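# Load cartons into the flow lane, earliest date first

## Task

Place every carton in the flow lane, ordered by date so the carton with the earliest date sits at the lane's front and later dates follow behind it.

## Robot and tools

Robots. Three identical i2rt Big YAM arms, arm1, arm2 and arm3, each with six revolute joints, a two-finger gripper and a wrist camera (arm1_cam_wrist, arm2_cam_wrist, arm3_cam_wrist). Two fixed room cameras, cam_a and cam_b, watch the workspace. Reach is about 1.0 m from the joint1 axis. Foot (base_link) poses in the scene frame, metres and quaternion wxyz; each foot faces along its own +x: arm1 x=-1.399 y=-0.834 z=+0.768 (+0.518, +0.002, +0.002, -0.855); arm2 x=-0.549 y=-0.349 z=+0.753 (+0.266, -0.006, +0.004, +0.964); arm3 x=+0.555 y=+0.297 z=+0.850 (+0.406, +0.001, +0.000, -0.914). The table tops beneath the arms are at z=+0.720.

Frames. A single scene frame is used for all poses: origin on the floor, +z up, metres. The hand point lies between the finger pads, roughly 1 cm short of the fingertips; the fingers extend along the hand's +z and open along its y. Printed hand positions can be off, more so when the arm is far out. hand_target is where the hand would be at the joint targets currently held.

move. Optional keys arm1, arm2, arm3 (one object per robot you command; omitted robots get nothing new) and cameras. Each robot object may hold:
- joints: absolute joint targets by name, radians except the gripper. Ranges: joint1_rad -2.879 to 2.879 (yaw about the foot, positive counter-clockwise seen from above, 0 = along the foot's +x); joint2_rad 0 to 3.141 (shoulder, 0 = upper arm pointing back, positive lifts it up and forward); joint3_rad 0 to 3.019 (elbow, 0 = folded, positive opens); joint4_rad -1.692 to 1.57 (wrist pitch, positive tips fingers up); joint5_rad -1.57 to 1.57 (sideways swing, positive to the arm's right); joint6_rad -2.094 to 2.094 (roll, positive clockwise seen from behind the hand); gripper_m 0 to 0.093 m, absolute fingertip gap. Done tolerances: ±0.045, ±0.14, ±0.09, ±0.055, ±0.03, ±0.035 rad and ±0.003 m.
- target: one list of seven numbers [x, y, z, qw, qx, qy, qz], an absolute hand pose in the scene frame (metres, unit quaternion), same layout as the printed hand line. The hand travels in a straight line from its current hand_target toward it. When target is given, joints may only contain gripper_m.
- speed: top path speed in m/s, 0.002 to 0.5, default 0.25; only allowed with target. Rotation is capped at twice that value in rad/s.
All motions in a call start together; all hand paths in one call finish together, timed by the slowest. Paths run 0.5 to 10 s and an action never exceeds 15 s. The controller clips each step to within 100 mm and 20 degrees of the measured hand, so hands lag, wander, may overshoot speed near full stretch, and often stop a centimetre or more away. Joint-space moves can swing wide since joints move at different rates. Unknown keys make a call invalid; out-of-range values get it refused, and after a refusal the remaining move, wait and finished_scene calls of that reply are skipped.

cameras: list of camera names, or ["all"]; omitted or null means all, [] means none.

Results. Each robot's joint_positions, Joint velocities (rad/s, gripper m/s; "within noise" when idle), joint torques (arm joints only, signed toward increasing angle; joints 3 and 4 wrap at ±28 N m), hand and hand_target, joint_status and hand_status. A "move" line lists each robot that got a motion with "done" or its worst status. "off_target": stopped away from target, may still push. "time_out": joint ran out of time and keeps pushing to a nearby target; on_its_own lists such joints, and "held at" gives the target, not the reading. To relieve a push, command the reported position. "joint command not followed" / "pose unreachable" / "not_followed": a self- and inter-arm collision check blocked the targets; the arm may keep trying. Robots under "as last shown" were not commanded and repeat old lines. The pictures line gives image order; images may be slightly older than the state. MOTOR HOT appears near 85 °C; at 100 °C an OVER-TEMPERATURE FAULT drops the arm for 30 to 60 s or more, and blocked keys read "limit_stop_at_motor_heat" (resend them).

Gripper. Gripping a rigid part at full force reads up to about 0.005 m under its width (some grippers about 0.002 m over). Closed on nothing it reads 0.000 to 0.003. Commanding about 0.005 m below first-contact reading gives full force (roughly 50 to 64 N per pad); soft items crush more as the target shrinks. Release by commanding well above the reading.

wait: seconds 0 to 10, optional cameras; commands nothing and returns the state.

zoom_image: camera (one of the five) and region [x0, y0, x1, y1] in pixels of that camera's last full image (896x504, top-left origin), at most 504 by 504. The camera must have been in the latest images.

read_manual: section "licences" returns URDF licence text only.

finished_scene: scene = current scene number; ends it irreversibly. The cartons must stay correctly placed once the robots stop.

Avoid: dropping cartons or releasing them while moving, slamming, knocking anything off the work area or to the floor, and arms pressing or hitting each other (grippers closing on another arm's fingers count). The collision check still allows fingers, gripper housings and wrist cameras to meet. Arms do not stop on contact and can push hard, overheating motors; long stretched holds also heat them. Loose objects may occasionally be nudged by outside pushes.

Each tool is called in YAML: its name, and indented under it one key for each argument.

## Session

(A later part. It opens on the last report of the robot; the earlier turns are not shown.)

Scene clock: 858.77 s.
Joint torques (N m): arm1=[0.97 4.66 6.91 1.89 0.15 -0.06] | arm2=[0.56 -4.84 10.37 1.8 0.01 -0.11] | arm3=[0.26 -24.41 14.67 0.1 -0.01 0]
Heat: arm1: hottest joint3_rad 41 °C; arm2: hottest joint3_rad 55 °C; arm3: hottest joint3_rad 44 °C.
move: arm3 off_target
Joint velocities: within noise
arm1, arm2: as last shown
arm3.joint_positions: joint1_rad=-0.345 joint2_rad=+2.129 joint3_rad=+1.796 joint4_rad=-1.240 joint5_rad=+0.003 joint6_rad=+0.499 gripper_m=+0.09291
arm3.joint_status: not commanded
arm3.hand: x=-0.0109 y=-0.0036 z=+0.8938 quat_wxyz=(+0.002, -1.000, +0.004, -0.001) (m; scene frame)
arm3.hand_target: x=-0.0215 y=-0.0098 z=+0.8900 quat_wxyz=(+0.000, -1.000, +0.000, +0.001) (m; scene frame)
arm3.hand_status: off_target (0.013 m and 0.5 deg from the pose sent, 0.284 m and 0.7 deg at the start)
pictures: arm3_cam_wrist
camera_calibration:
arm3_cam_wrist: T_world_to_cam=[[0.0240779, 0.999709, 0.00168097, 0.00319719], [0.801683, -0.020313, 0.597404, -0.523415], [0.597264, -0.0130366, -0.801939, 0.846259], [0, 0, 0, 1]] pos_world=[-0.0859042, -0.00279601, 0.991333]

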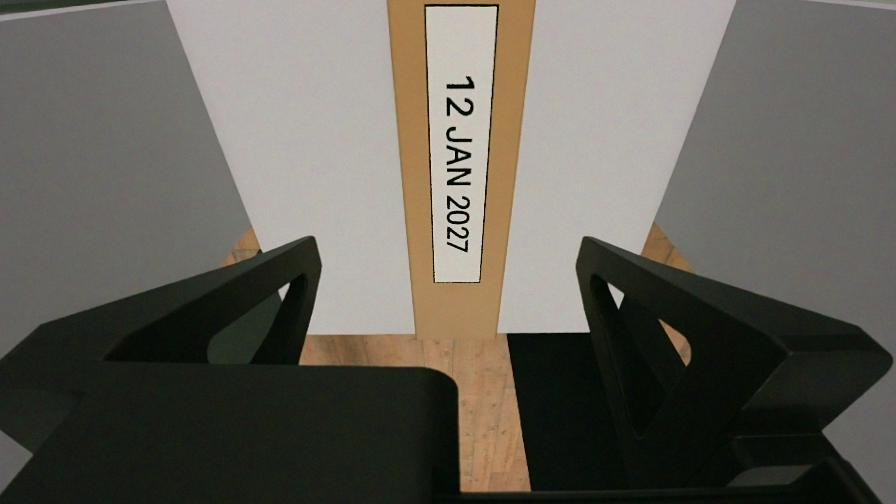

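move:
  arm3: {"target": [-0.028, 0.004, 0.772, 0, 1, 0, 0], "speed": 0.2}
  cameras: ["arm3_cam_wrist", "cam_b"]

move:
  arm3: {"joints": {"gripper_m": 0.055}}
  cameras: []

move:
  arm3: {"target": [-0.02, 0.0, 0.91, 0, 1, 0, 0], "speed": 0.25}
  cameras: []

move:
  arm3: {"target": [0.38, -0.02, 0.92, 0, 1, 0, 0], "speed": 0.35}
  cameras: ["arm3_cam_wrist"]

move:
  arm3: {"target": [0.60, -0.35, 0.90, 0, 1, -0.009, 0], "speed": 0.35}
  cameras: ["arm3_cam_wrist", "cam_b"]

Scene clock: 884.23 s.
Joint torques (N m): arm1=[0.97 4.66 6.93 1.89 0.15 -0.06] | arm2=[0.62 -4.89 10.39 1.8 0.01 -0.11] | arm3=[-0.56 -26.46 10.67 0.68 -0.01 -0.03]
Heat: arm1: hottest joint3_rad 41 °C; arm2: hottest joint3_rad 54 °C; arm3: hottest joint3_rad 45 °C.
move: arm3 off_target
Joint velocities: within noise
arm1.joint_positions: joint1_rad=+2.139 joint2_rad=+0.495 joint3_rad=+1.497 joint4_rad=-1.207 joint5_rad=+0.003 joint6_rad=+0.009 gripper_m=+0.09296
arm1.joint_status: not commanded
arm1.hand: x=-1.2332 y=-0.8238 z=+1.4098 quat_wxyz=(-0.631, +0.028, -0.774, -0.031) (m; scene frame)
arm1.hand_target: x=-1.2313 y=-0.8233 z=+1.4123 quat_wxyz=(-0.634, +0.032, -0.772, -0.029) (m; scene frame)
arm1.hand_status: not commanded
arm2: as last shown
arm3.joint_positions: joint1_rad=-0.359 joint2_rad=+2.282 joint3_rad=+1.742 joint4_rad=-1.032 joint5_rad=+0.003 joint6_rad=+0.476 gripper_m=+0.09291
arm3.joint_status: not commanded
arm3.hand: x=-0.0210 y=+0.0009 z=+0.7795 quat_wxyz=(+0.002, -1.000, -0.001, -0.001) (m; scene frame)
arm3.hand_target: x=-0.0277 y=+0.0041 z=+0.7720 quat_wxyz=(+0.000, -1.000, +0.000, +0.000) (m; scene frame)
arm3.hand_status: off_target (0.011 m and 0.3 deg from the pose sent, 0.123 m and 0.6 deg at the start)
pictures: arm3_cam_wrist, cam_b
camera_calibration:
arm3_cam_wrist: T_world_to_cam=[[0.0145514, 0.999893, 0.00117841, -0.000654651], [0.801889, -0.0123738, 0.597345, -0.446889], [0.597296, -0.00774724, -0.801984, 0.76072], [0, 0, 0, 1]] pos_world=[-0.09601, 0.00101833, 0.877032]

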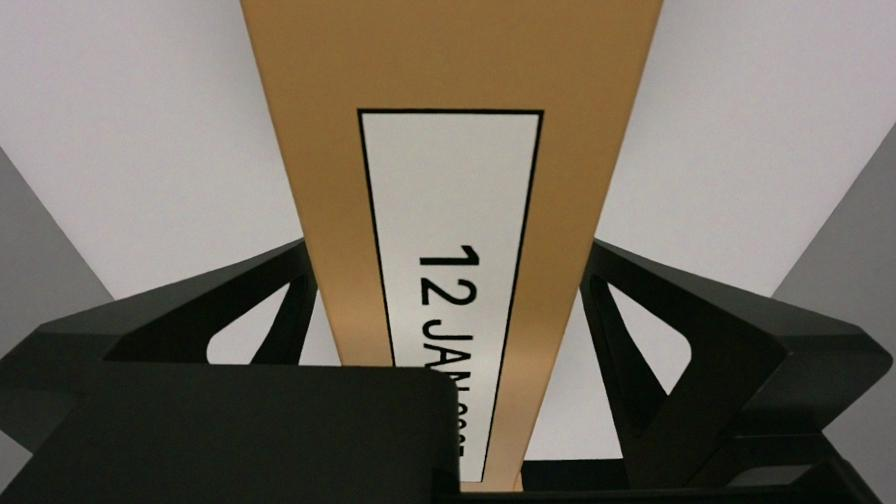

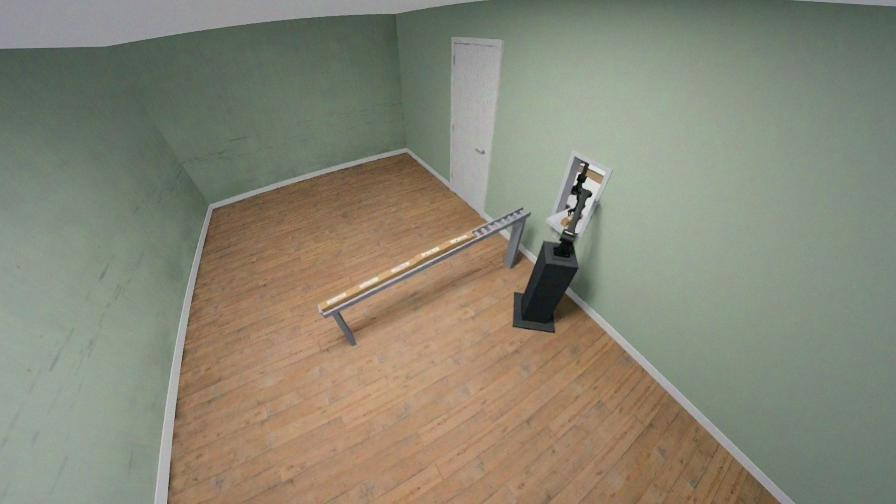

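Scene clock: 884.87 s.
Joint torques (N m): arm1=[0.97 4.6 6.94 1.91 0.15 -0.06] | arm2=[0.56 -4.89 10.37 1.83 0.01 -0.11] | arm3=[-0.73 -26.58 10.69 0.64 0.03 -0.02]
Heat: arm1: hottest joint3_rad 41 °C; arm2: hottest joint3_rad 54 °C; arm3: hottest joint3_rad 45 °C.
move: arm3 off_target
Joint velocities: within noise
arm1, arm2: as last shown
arm3.joint_positions: joint1_rad=-0.359 joint2_rad=+2.282 joint3_rad=+1.742 joint4_rad=-1.032 joint5_rad=+0.002 joint6_rad=+0.475 gripper_m=+0.05847
arm3.joint_status: gripper_m off_target (ended at +0.05849, target +0.05500)
arm3.hand: x=-0.0210 y=+0.0008 z=+0.7795 quat_wxyz=(+0.001, -1.000, -0.001, -0.001) (m; scene frame)
arm3.hand_target: x=-0.0277 y=+0.0041 z=+0.7720 quat_wxyz=(+0.000, -1.000, +0.000, +0.000) (m; scene frame)
arm3.hand_status: not commanded
pictures: none
No camera images: "cameras" was empty.

Scene clock: 886.37 s.
Joint torques (N m): arm1=[0.97 4.66 6.93 1.89 0.15 -0.06] | arm2=[0.62 -4.95 10.37 1.81 0.01 -0.11] | arm3=[0.38 -27.69 14.82 -0.12 0.01 0.11]
Heat: arm1: hottest joint3_rad 41 °C; arm2: hottest joint3_rad 54 °C; arm3: hottest joint3_rad 46 °C.
move: arm3 off_target
Joint velocities: within noise
arm1, arm2: as last shown
arm3.joint_positions: joint1_rad=-0.359 joint2_rad=+2.130 joint3_rad=+1.786 joint4_rad=-1.268 joint5_rad=+0.003 joint6_rad=+0.475 gripper_m=+0.05843
arm3.joint_status: not commanded
arm3.hand: x=-0.0055 y=+0.0090 z=+0.8899 quat_wxyz=(+0.011, -1.000, -0.001, -0.019) (m; scene frame)
arm3.hand_target: x=-0.0191 y=+0.0005 z=+0.9103 quat_wxyz=(+0.000, -1.000, +0.000, +0.000) (m; scene frame)
arm3.hand_status: off_target (0.026 m and 2.5 deg from the pose sent, 0.130 m and 0.2 deg at the start)
pictures: none
No camera images: "cameras" was empty.

Scene clock: 888.67 s.
Joint torques (N m): arm1=[1.03 4.6 6.93 1.88 0.15 -0.06] | arm2=[0.62 -4.84 10.37 1.8 0.01 -0.11] | arm3=[0.91 -15.38 9.52 0.53 0.19 0.16]
Heat: arm1: hottest joint3_rad 41 °C; arm2: hottest joint3_rad 54 °C; arm3: hottest joint3_rad 46 °C.
move: arm3 done
Joint velocities: within noise
arm1, arm2: as last shown
arm3.joint_positions: joint1_rad=+0.225 joint2_rad=+1.449 joint3_rad=+0.877 joint4_rad=-1.029 joint5_rad=-0.001 joint6_rad=+1.062 gripper_m=+0.05843
arm3.joint_status: not commanded
arm3.hand: x=+0.3800 y=-0.0141 z=+0.9119 quat_wxyz=(+0.013, -1.000, +0.000, -0.009) (m; scene frame)
arm3.hand_target: x=+0.3800 y=-0.0199 z=+0.9199 quat_wxyz=(+0.000, -1.000, +0.000, +0.000) (m; scene frame)
arm3.hand_status: done (0.010 m and 1.8 deg from the pose sent, 0.388 m and 2.5 deg at the start)
pictures: arm3_cam_wrist
camera_calibration:
arm3_cam_wrist: T_world_to_cam=[[0.0163149, 0.999579, 0.0240019, -0.0130683], [0.79256, -0.0275634, 0.60917, -0.855183], [0.609575, 0.00908441, -0.792676, 0.614379], [0, 0, 0, 1]] pos_world=[0.303487, -0.0160902, 1.00827]

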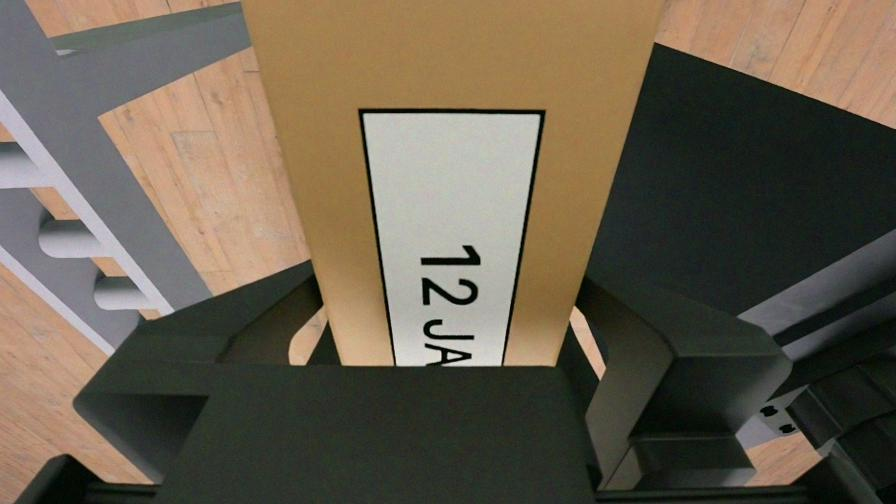

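Scene clock: 890.97 s.
Joint torques (N m): arm1=[1.03 4.6 6.91 1.88 0.15 -0.06] | arm2=[0.62 -4.89 10.37 1.81 0.01 -0.11] | arm3=[-0.21 -26.05 15.5 -0.1 0.17 0.14]
Heat: arm1: hottest joint3_rad 41 °C; arm2: hottest joint3_rad 54 °C; arm3: hottest joint3_rad 46 °C.
move: arm3 off_target
Joint velocities: within noise
arm1: as last shown
arm2.joint_positions: joint1_rad=+0.991 joint2_rad=+1.005 joint3_rad=+1.306 joint4_rad=-1.206 joint5_rad=-0.001 joint6_rad=+0.009 gripper_m=+0.09301
arm2.joint_status: not commanded
arm2.hand: x=-0.9060 y=-0.5157 z=+1.1582 quat_wxyz=(+0.081, +0.923, +0.205, -0.315) (m; scene frame)
arm2.hand_target: x=-0.9039 y=-0.5183 z=+1.1579 quat_wxyz=(+0.081, +0.920, +0.213, -0.317) (m; scene frame)
arm2.hand_status: not commanded
arm3.joint_positions: joint1_rad=+0.810 joint2_rad=+2.128 joint3_rad=+1.774 joint4_rad=-1.252 joint5_rad=+0.000 joint6_rad=+1.652 gripper_m=+0.05843
arm3.joint_status: not commanded
arm3.hand: x=+0.6015 y=-0.3304 z=+0.8883 quat_wxyz=(+0.017, -1.000, +0.003, +0.000) (m; scene frame)
arm3.hand_target: x=+0.6000 y=-0.3490 z=+0.9005 quat_wxyz=(-0.001, -1.000, +0.009, +0.000) (m; scene frame)
arm3.hand_status: off_target (0.023 m and 2.1 deg from the pose sent, 0.402 m and 2.1 deg at the start)
pictures: arm3_cam_wrist, cam_b
camera_calibration:
arm3_cam_wrist: T_world_to_cam=[[0.0213956, 0.999271, 0.0316098, 0.290017], [0.803583, -0.0359988, 0.594103, -1.02111], [0.594808, 0.0126899, -0.803768, 0.483432], [0, 0, 0, 1]] pos_world=[0.526795, -0.332699, 0.986046]

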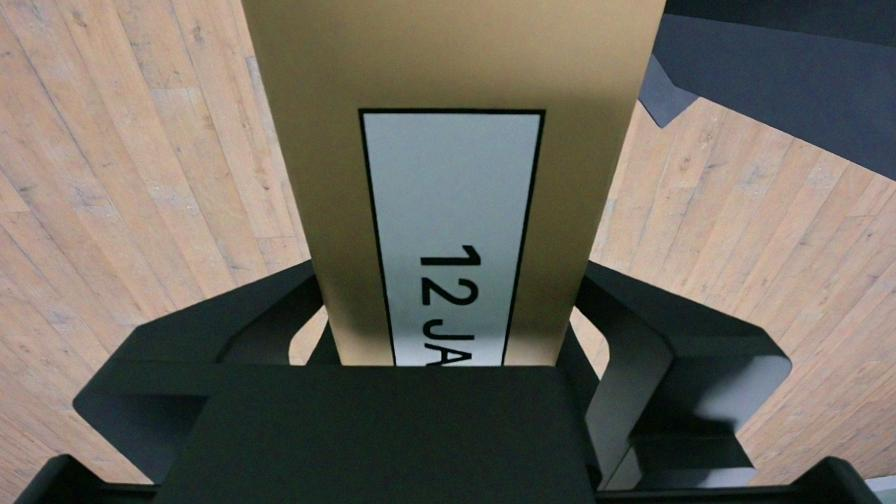

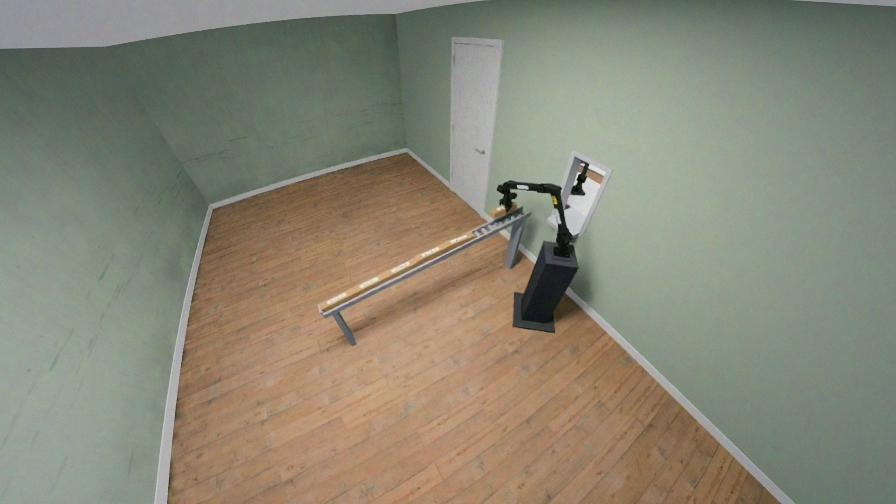

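move:
  arm3: {"target": [0.60, -0.333, 0.79, 0, 1, -0.009, 0], "speed": 0.12}
  cameras: ["arm3_cam_wrist"]

move:
  arm3: {"target": [0.60, -0.330, 0.755, 0, 1, -0.009, 0], "speed": 0.06}
  cameras: ["arm3_cam_wrist"]

move:
  arm3: {"target": [0.60, -0.331, 0.735, 0, 1, -0.009, 0], "speed": 0.06}
  cameras: ["arm3_cam_wrist"]

Scene clock: 897.90 s.
Joint torques (N m): arm1=[0.97 4.66 6.91 1.89 0.15 -0.06] | arm2=[0.56 -4.84 10.37 1.81 0.01 -0.11] | arm3=[-0.09 -27.11 9.73 0.54 0.19 0.15]
Heat: arm1: hottest joint3_rad 41 °C; arm2: hottest joint3_rad 53 °C; arm3: hottest joint3_rad 47 °C.
move: arm3 done
Joint velocities: within noise
arm1, arm2: as last shown
arm3.joint_positions: joint1_rad=+0.810 joint2_rad=+2.225 joint3_rad=+1.667 joint4_rad=-1.022 joint5_rad=+0.000 joint6_rad=+1.654 gripper_m=+0.05843
arm3.joint_status: not commanded
arm3.hand: x=+0.6016 y=-0.3287 z=+0.7915 quat_wxyz=(+0.005, -1.000, +0.004, +0.000) (m; scene frame)
arm3.hand_target: x=+0.6001 y=-0.3329 z=+0.7901 quat_wxyz=(+0.000, -1.000, +0.009, +0.000) (m; scene frame)
arm3.hand_status: done (0.005 m and 0.8 deg from the pose sent, 0.098 m and 2.1 deg at the start)
pictures: arm3_cam_wrist
camera_calibration:
arm3_cam_wrist: T_world_to_cam=[[0.0229833, 0.999712, 0.0069079, 0.310154], [0.802435, -0.0225684, 0.596313, -0.960254], [0.596297, -0.0081621, -0.802722, 0.39698], [0, 0, 0, 1]] pos_world=[0.526695, -0.328496, 0.889134]

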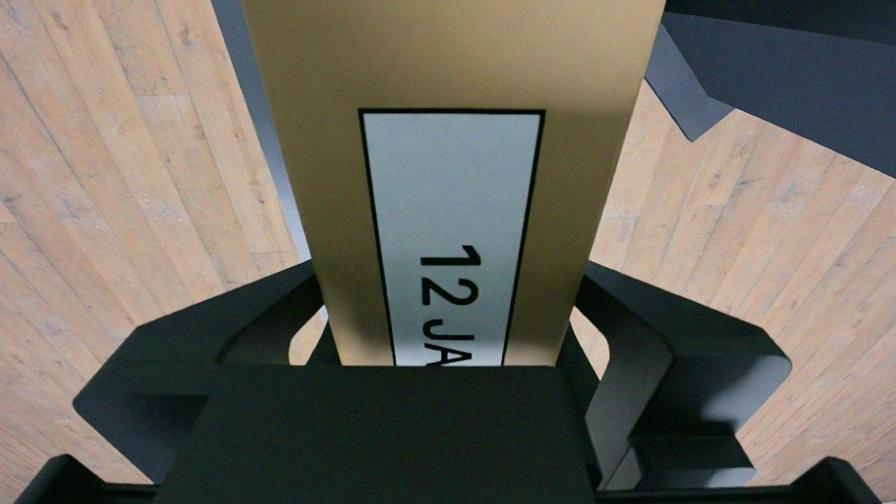

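Scene clock: 899.07 s.
Joint torques (N m): arm1=[1.03 4.66 6.93 1.89 0.16 -0.06] | arm2=[0.56 -4.84 10.39 1.81 0.01 -0.11] | arm3=[-0.09 -24.53 8.61 0.87 -0.11 0.01]
Heat: arm1: hottest joint3_rad 41 °C; arm2: hottest joint3_rad 53 °C; arm3: hottest joint3_rad 47 °C.
move: arm3 off_target
Joint velocities: within noise
arm1, arm2: as last shown
arm3.joint_positions: joint1_rad=+0.810 joint2_rad=+2.243 joint3_rad=+1.654 joint4_rad=-0.961 joint5_rad=+0.008 joint6_rad=+1.665 gripper_m=+0.05843
arm3.joint_status: not commanded
arm3.hand: x=+0.6006 y=-0.3341 z=+0.7763 quat_wxyz=(-0.010, -1.000, +0.010, +0.002) (m; scene frame)
arm3.hand_target: x=+0.6001 y=-0.3293 z=+0.7554 quat_wxyz=(+0.000, -1.000, +0.009, +0.000) (m; scene frame)
arm3.hand_status: off_target (0.022 m and 1.2 deg from the pose sent, 0.036 m and 0.8 deg at the start)
pictures: arm3_cam_wrist
camera_calibration:
arm3_cam_wrist: T_world_to_cam=[[0.0348586, 0.999125, -0.0231137, 0.331677], [0.8056, -0.0144048, 0.592285, -0.946665], [0.591434, -0.0392666, -0.805397, 0.37987], [0, 0, 0, 1]] pos_world=[0.526404, -0.330107, 0.874308]

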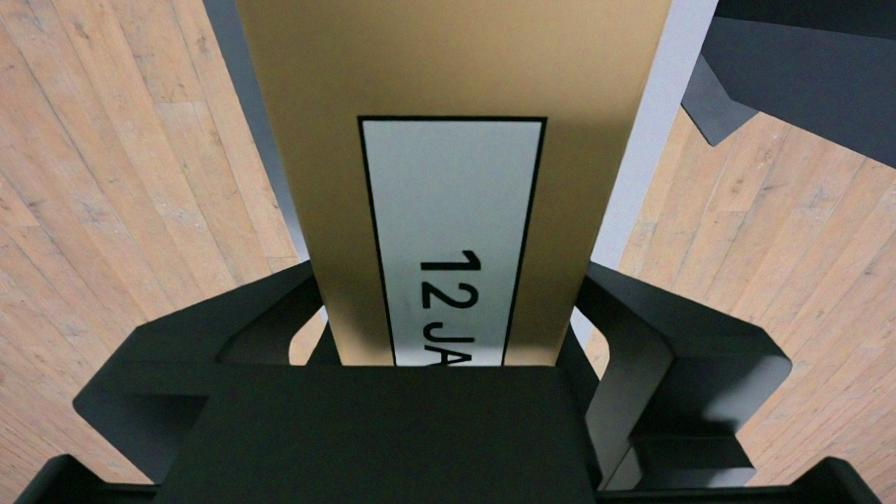

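Scene clock: 900.03 s.
Joint torques (N m): arm1=[0.97 4.6 6.91 1.89 0.15 -0.06] | arm2=[0.62 -4.89 10.37 1.8 0.01 -0.11] | arm3=[-0.09 -22.48 8.62 1.29 -0.18 -0.05]
Heat: arm1: hottest joint3_rad 41 °C; arm2: hottest joint3_rad 53 °C; arm3: hottest joint3_rad 46 °C.
move: arm3 off_target
Joint velocities: within noise
arm1, arm2: as last shown
arm3.joint_positions: joint1_rad=+0.810 joint2_rad=+2.250 joint3_rad=+1.651 joint4_rad=-0.939 joint5_rad=+0.010 joint6_rad=+1.673 gripper_m=+0.05842
arm3.joint_status: not commanded
arm3.hand: x=+0.6005 y=-0.3367 z=+0.7711 quat_wxyz=(-0.016, -1.000, +0.013, +0.003) (m; scene frame)
arm3.hand_target: x=+0.6000 y=-0.3292 z=+0.7363 quat_wxyz=(+0.000, -1.000, +0.009, +0.000) (m; scene frame)
arm3.hand_status: off_target (0.037 m and 2.0 deg from the pose sent, 0.042 m and 1.2 deg at the start)
pictures: arm3_cam_wrist
camera_calibration:
arm3_cam_wrist: T_world_to_cam=[[0.0424659, 0.998467, -0.0355051, 0.339011], [0.805949, -0.0132324, 0.591837, -0.943003], [0.590459, -0.0537482, -0.805276, 0.37125], [0, 0, 0, 1]] pos_world=[0.526408, -0.331016, 0.869099]

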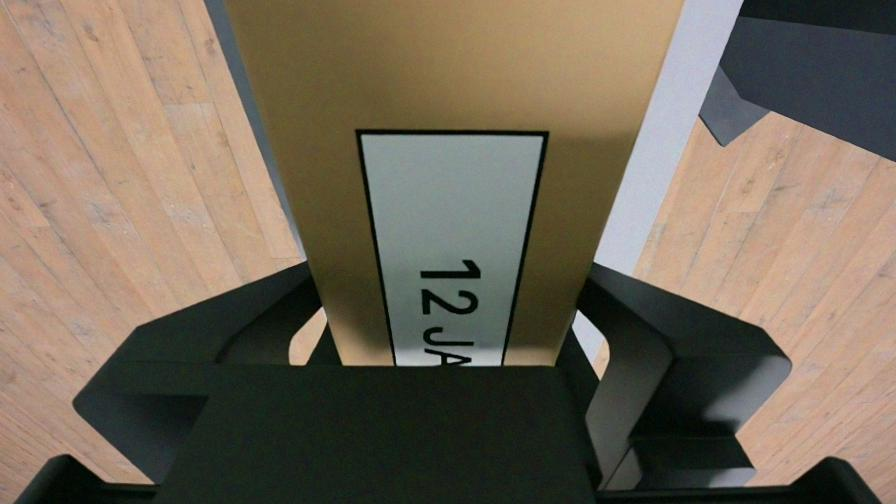

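move:
  arm3: {"target": [0.60, -0.329, 0.728, 0, 1, -0.009, 0], "speed": 0.06}
  cameras: []

move:
  arm3: {"joints": {"gripper_m": 0.076}}
  cameras: ["arm3_cam_wrist"]

move:
  arm3: {"target": [0.60, -0.33, 0.88, 0, 1, -0.009, 0], "speed": 0.15}
  cameras: ["arm3_cam_wrist", "cam_b"]

Scene clock: 904.07 s.
Joint torques (N m): arm1=[0.97 4.6 6.93 1.88 0.15 -0.05] | arm2=[0.56 -4.95 10.39 1.81 0.01 -0.11] | arm3=[-0.21 -22.01 7.9 1.68 -0.18 -0.07]
Heat: arm1: hottest joint3_rad 41 °C; arm2: hottest joint3_rad 53 °C; arm3: hottest joint3_rad 46 °C.
move: arm3 off_target
Joint velocities: within noise
arm1.joint_positions: joint1_rad=+2.139 joint2_rad=+0.495 joint3_rad=+1.497 joint4_rad=-1.207 joint5_rad=+0.003 joint6_rad=+0.009 gripper_m=+0.09296
arm1.joint_status: not commanded
arm1.hand: x=-1.2332 y=-0.8238 z=+1.4098 quat_wxyz=(-0.631, +0.028, -0.774, -0.031) (m; scene frame)
arm1.hand_target: x=-1.2313 y=-0.8233 z=+1.4123 quat_wxyz=(-0.634, +0.032, -0.772, -0.029) (m; scene frame)
arm1.hand_status: not commanded
arm2: as last shown
arm3.joint_positions: joint1_rad=+0.810 joint2_rad=+2.250 joint3_rad=+1.648 joint4_rad=-0.935 joint5_rad=+0.010 joint6_rad=+1.673 gripper_m=+0.05842
arm3.joint_status: not commanded
arm3.hand: x=+0.6005 y=-0.3365 z=+0.7702 quat_wxyz=(-0.017, -1.000, +0.013, +0.003) (m; scene frame)
arm3.hand_target: x=+0.5999 y=-0.3266 z=+0.7299 quat_wxyz=(+0.000, -1.000, +0.009, +0.000) (m; scene frame)
arm3.hand_status: off_target (0.043 m and 2.1 deg from the pose sent, 0.044 m and 2.0 deg at the start)
pictures: none
No camera images: "cameras" was empty.

Scene clock: 904.63 s.
Joint torques (N m): arm1=[1.03 4.72 6.91 1.88 0.15 -0.06] | arm2=[0.56 -4.84 10.39 1.81 0.01 -0.11] | arm3=[-0.09 -22.65 8.85 1.44 0.08 -0.03]
Heat: arm1: hottest joint3_rad 41 °C; arm2: hottest joint3_rad 53 °C; arm3: hottest joint3_rad 46 °C.
move: arm3 done
Joint velocities: within noise
arm1, arm2: as last shown
arm3.joint_positions: joint1_rad=+0.810 joint2_rad=+2.260 joint3_rad=+1.635 joint4_rad=-0.928 joint5_rad=+0.003 joint6_rad=+1.669 gripper_m=+0.07348
arm3.joint_status: all done
arm3.hand: x=+0.6013 y=-0.3302 z=+0.7604 quat_wxyz=(-0.009, -1.000, +0.011, +0.000) (m; scene frame)
arm3.hand_target: x=+0.5999 y=-0.3266 z=+0.7299 quat_wxyz=(+0.000, -1.000, +0.009, +0.000) (m; scene frame)
arm3.hand_status: not commanded
pictures: arm3_cam_wrist
camera_calibration:
arm3_cam_wrist: T_world_to_cam=[[0.0386494, 0.999032, -0.0210122, 0.323577], [0.802447, -0.0184995, 0.596437, -0.94028], [0.595471, -0.0399131, -0.802385, 0.361921], [0, 0, 0, 1]] pos_world=[0.526505, -0.326213, 0.858017]

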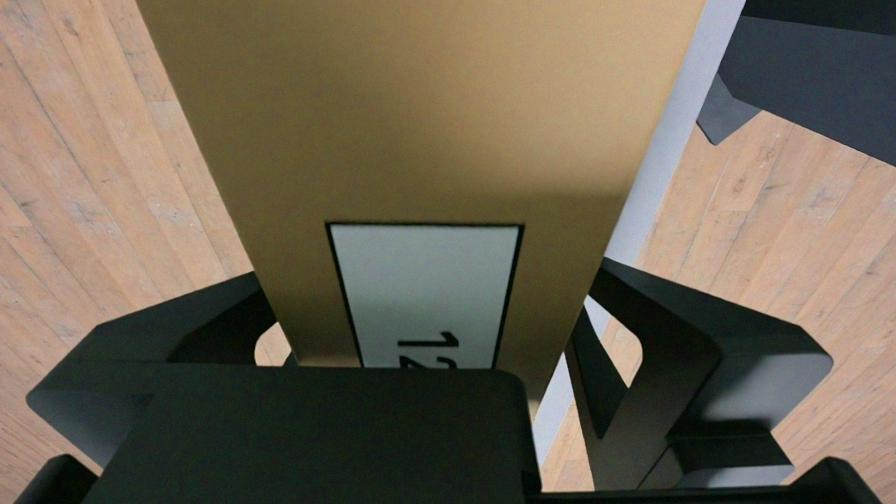

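Scene clock: 906.40 s.
Joint torques (N m): arm1=[0.91 4.6 6.93 1.89 0.15 -0.06] | arm2=[0.62 -4.89 10.39 1.81 0.01 -0.11] | arm3=[0.03 -25.29 13 -0.02 0.09 0.08]
Heat: arm1: hottest joint3_rad 41 °C; arm2: hottest joint3_rad 53 °C; arm3: hottest joint3_rad 46 °C.
move: arm3 off_target
Joint velocities: within noise
arm1, arm2: as last shown
arm3.joint_positions: joint1_rad=+0.810 joint2_rad=+2.096 joint3_rad=+1.690 joint4_rad=-1.174 joint5_rad=+0.003 joint6_rad=+1.661 gripper_m=+0.07593
arm3.joint_status: not commanded
arm3.hand: x=+0.6003 y=-0.3198 z=+0.8772 quat_wxyz=(+0.005, -1.000, +0.007, +0.001) (m; scene frame)
arm3.hand_target: x=+0.6001 y=-0.3297 z=+0.8800 quat_wxyz=(+0.000, -1.000, +0.009, +0.000) (m; scene frame)
arm3.hand_status: off_target (0.011 m and 0.6 deg from the pose sent, 0.120 m and 1.1 deg at the start)
pictures: arm3_cam_wrist, cam_b
camera_calibration:
arm3_cam_wrist: T_world_to_cam=[[0.0301902, 0.999516, 0.00748056, 0.295787], [0.803704, -0.0287238, 0.594335, -1.01117], [0.594263, -0.0119309, -0.804182, 0.467891], [0, 0, 0, 1]] pos_world=[0.5257, -0.319107, 0.975031]

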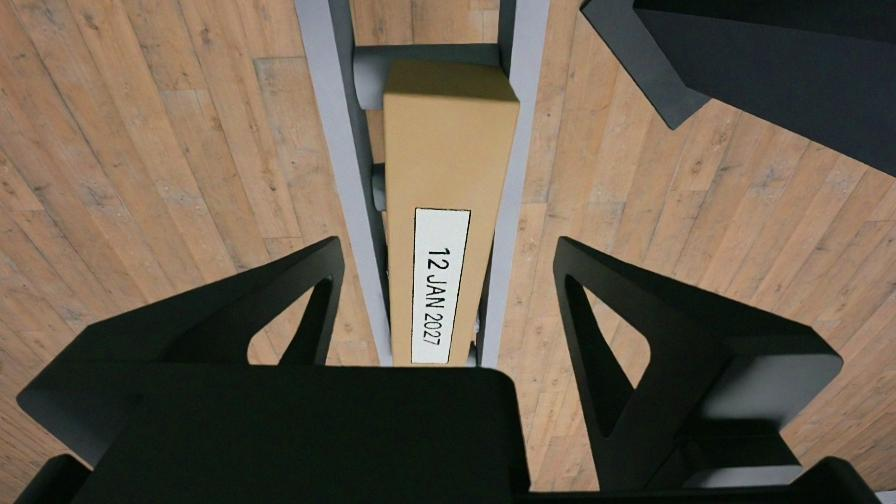

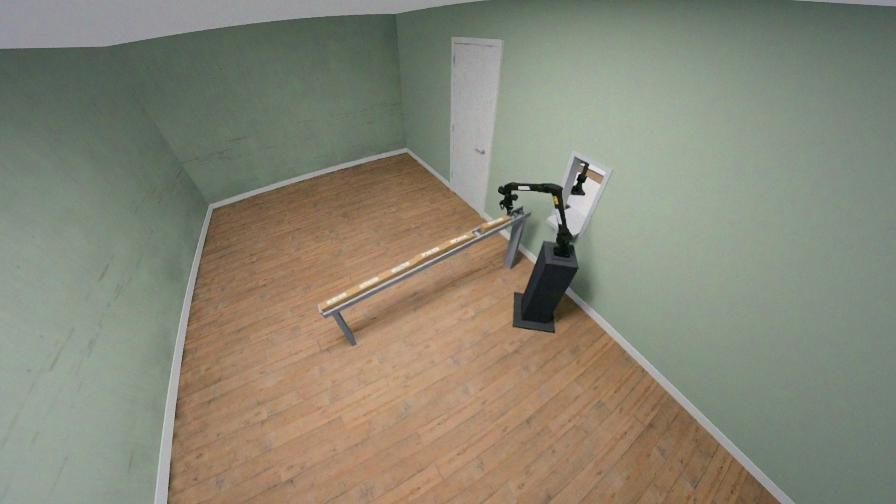

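move:
  arm3: {"joints": {"joint1_rad": 0.81, "joint2_rad": 1.127, "joint3_rad": 1.124, "joint4_rad": -0.975, "joint5_rad": 0.0, "joint6_rad": 1.66, "gripper_m": 0.093}}
  cameras: ["arm3_cam_wrist", "cam_b"]

zoom_image:
  camera: "cam_b"
  region: [310, 180, 550, 330]

move:
  arm3: {"target": [0.60, -0.335, 0.88, 0, 1, -0.009, 0], "speed": 0.3}
  cameras: ["arm3_cam_wrist"]

Scene clock: 993.97 s.
Joint torques (N m): arm1=[0.91 4.6 6.91 1.91 0.15 -0.06] | arm2=[0.56 -4.89 10.39 1.81 0.01 -0.11] | arm3=[0.15 -9.88 11.81 1.62 0.01 -0.01]
Heat: arm1: hottest joint3_rad 41 °C; arm2: hottest joint3_rad 53 °C; arm3: hottest joint3_rad 48 °C.
move: arm3 done
Joint velocities: within noise
arm1, arm2: as last shown
arm3.joint_positions: joint1_rad=+0.810 joint2_rad=+1.121 joint3_rad=+1.127 joint4_rad=-0.987 joint5_rad=+0.003 joint6_rad=+1.661 gripper_m=+0.09291
arm3.joint_status: all done
arm3.hand: x=+0.5860 y=-0.1384 z=+1.1494 quat_wxyz=(-0.290, -0.957, +0.008, -0.024) (m; scene frame)
arm3.hand_target: x=+0.5867 y=-0.1413 z=+1.1468 quat_wxyz=(-0.291, -0.956, +0.007, -0.025) (m; scene frame)
arm3.hand_status: not commanded
pictures: arm3_cam_wrist, cam_b
camera_calibration:
arm3_cam_wrist: T_world_to_cam=[[0.0442321, 0.830269, -0.555606, 0.72848], [0.777328, 0.320745, 0.541188, -1.03136], [0.627539, -0.455825, -0.631204, 0.417637], [0, 0, 0, 1]] pos_world=[0.507398, -0.0836617, 1.22652]

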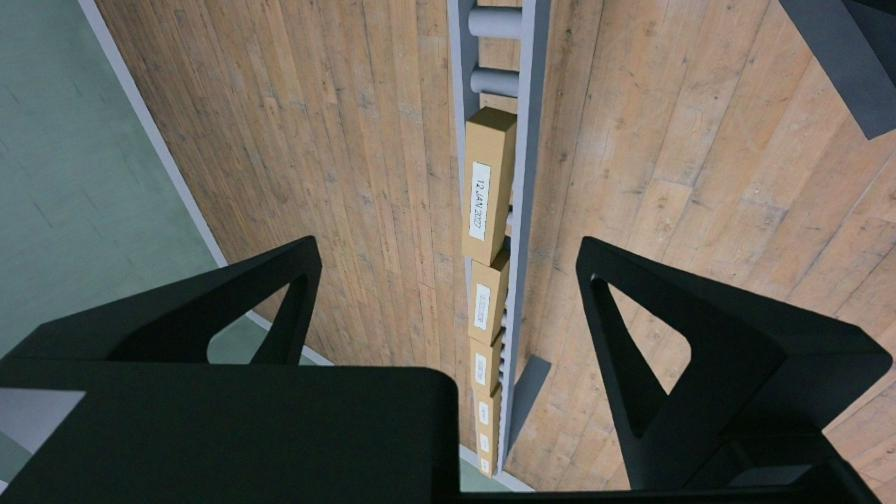

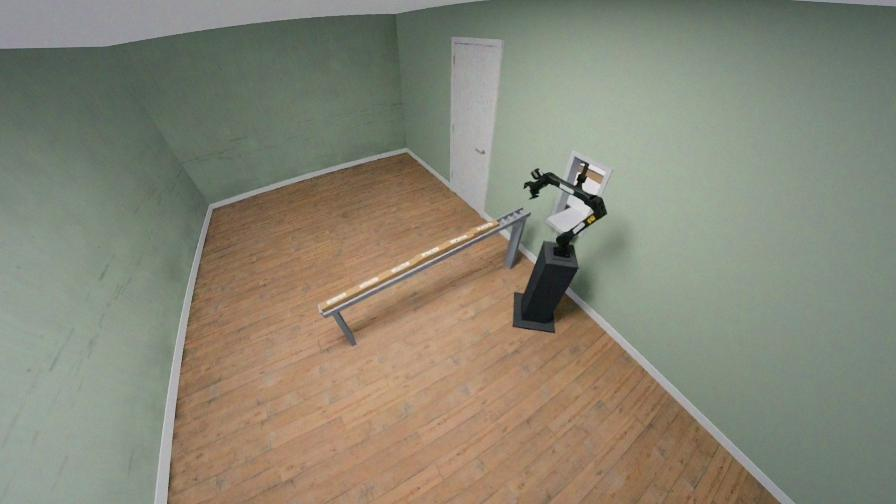

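Scaled by 2.100 from the camera's 896x504 image, which has a finer 1280x720 frame.

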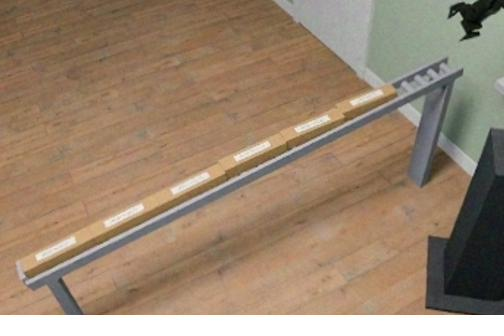

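Scene clock: 996.20 s.
Joint torques (N m): arm1=[0.97 4.6 6.91 1.89 0.15 -0.06] | arm2=[0.56 -4.84 10.39 1.8 0.01 -0.11] | arm3=[0.09 -25 13.76 -0.08 0.11 0.08]
Heat: arm1: hottest joint3_rad 41 °C; arm2: hottest joint3_rad 53 °C; arm3: hottest joint3_rad 48 °C.
move: arm3 off_target
Joint velocities: within noise
arm1: as last shown
arm2.joint_positions: joint1_rad=+0.991 joint2_rad=+1.005 joint3_rad=+1.306 joint4_rad=-1.206 joint5_rad=-0.001 joint6_rad=+0.009 gripper_m=+0.09301
arm2.joint_status: not commanded
arm2.hand: x=-0.9060 y=-0.5157 z=+1.1582 quat_wxyz=(+0.081, +0.923, +0.205, -0.315) (m; scene frame)
arm2.hand_target: x=-0.9039 y=-0.5183 z=+1.1579 quat_wxyz=(+0.081, +0.920, +0.213, -0.317) (m; scene frame)
arm2.hand_status: not commanded
arm3.joint_positions: joint1_rad=+0.810 joint2_rad=+2.107 joint3_rad=+1.703 joint4_rad=-1.183 joint5_rad=+0.003 joint6_rad=+1.661 gripper_m=+0.09291
arm3.joint_status: not commanded
arm3.hand: x=+0.6005 y=-0.3217 z=+0.8756 quat_wxyz=(+0.008, -1.000, +0.007, +0.001) (m; scene frame)
arm3.hand_target: x=+0.6001 y=-0.3345 z=+0.8800 quat_wxyz=(+0.000, -1.000, +0.009, +0.000) (m; scene frame)
arm3.hand_status: off_target (0.014 m and 1.0 deg from the pose sent, 0.334 m and 33.8 deg at the start)
pictures: arm3_cam_wrist
camera_calibration:
arm3_cam_wrist: T_world_to_cam=[[0.0301669, 0.999454, 0.013484, 0.292442], [0.804004, -0.032278, 0.593748, -1.01118], [0.593859, -0.00707035, -0.804538, 0.46858], [0, 0, 0, 1]] pos_world=[0.5259, -0.321608, 0.973434]

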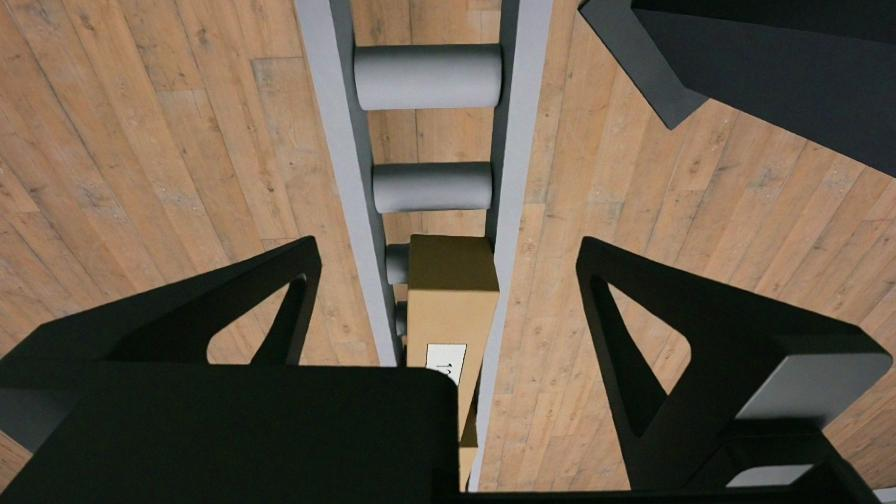

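finished_scene:
  scene: 1

The scene is finished: the task was done.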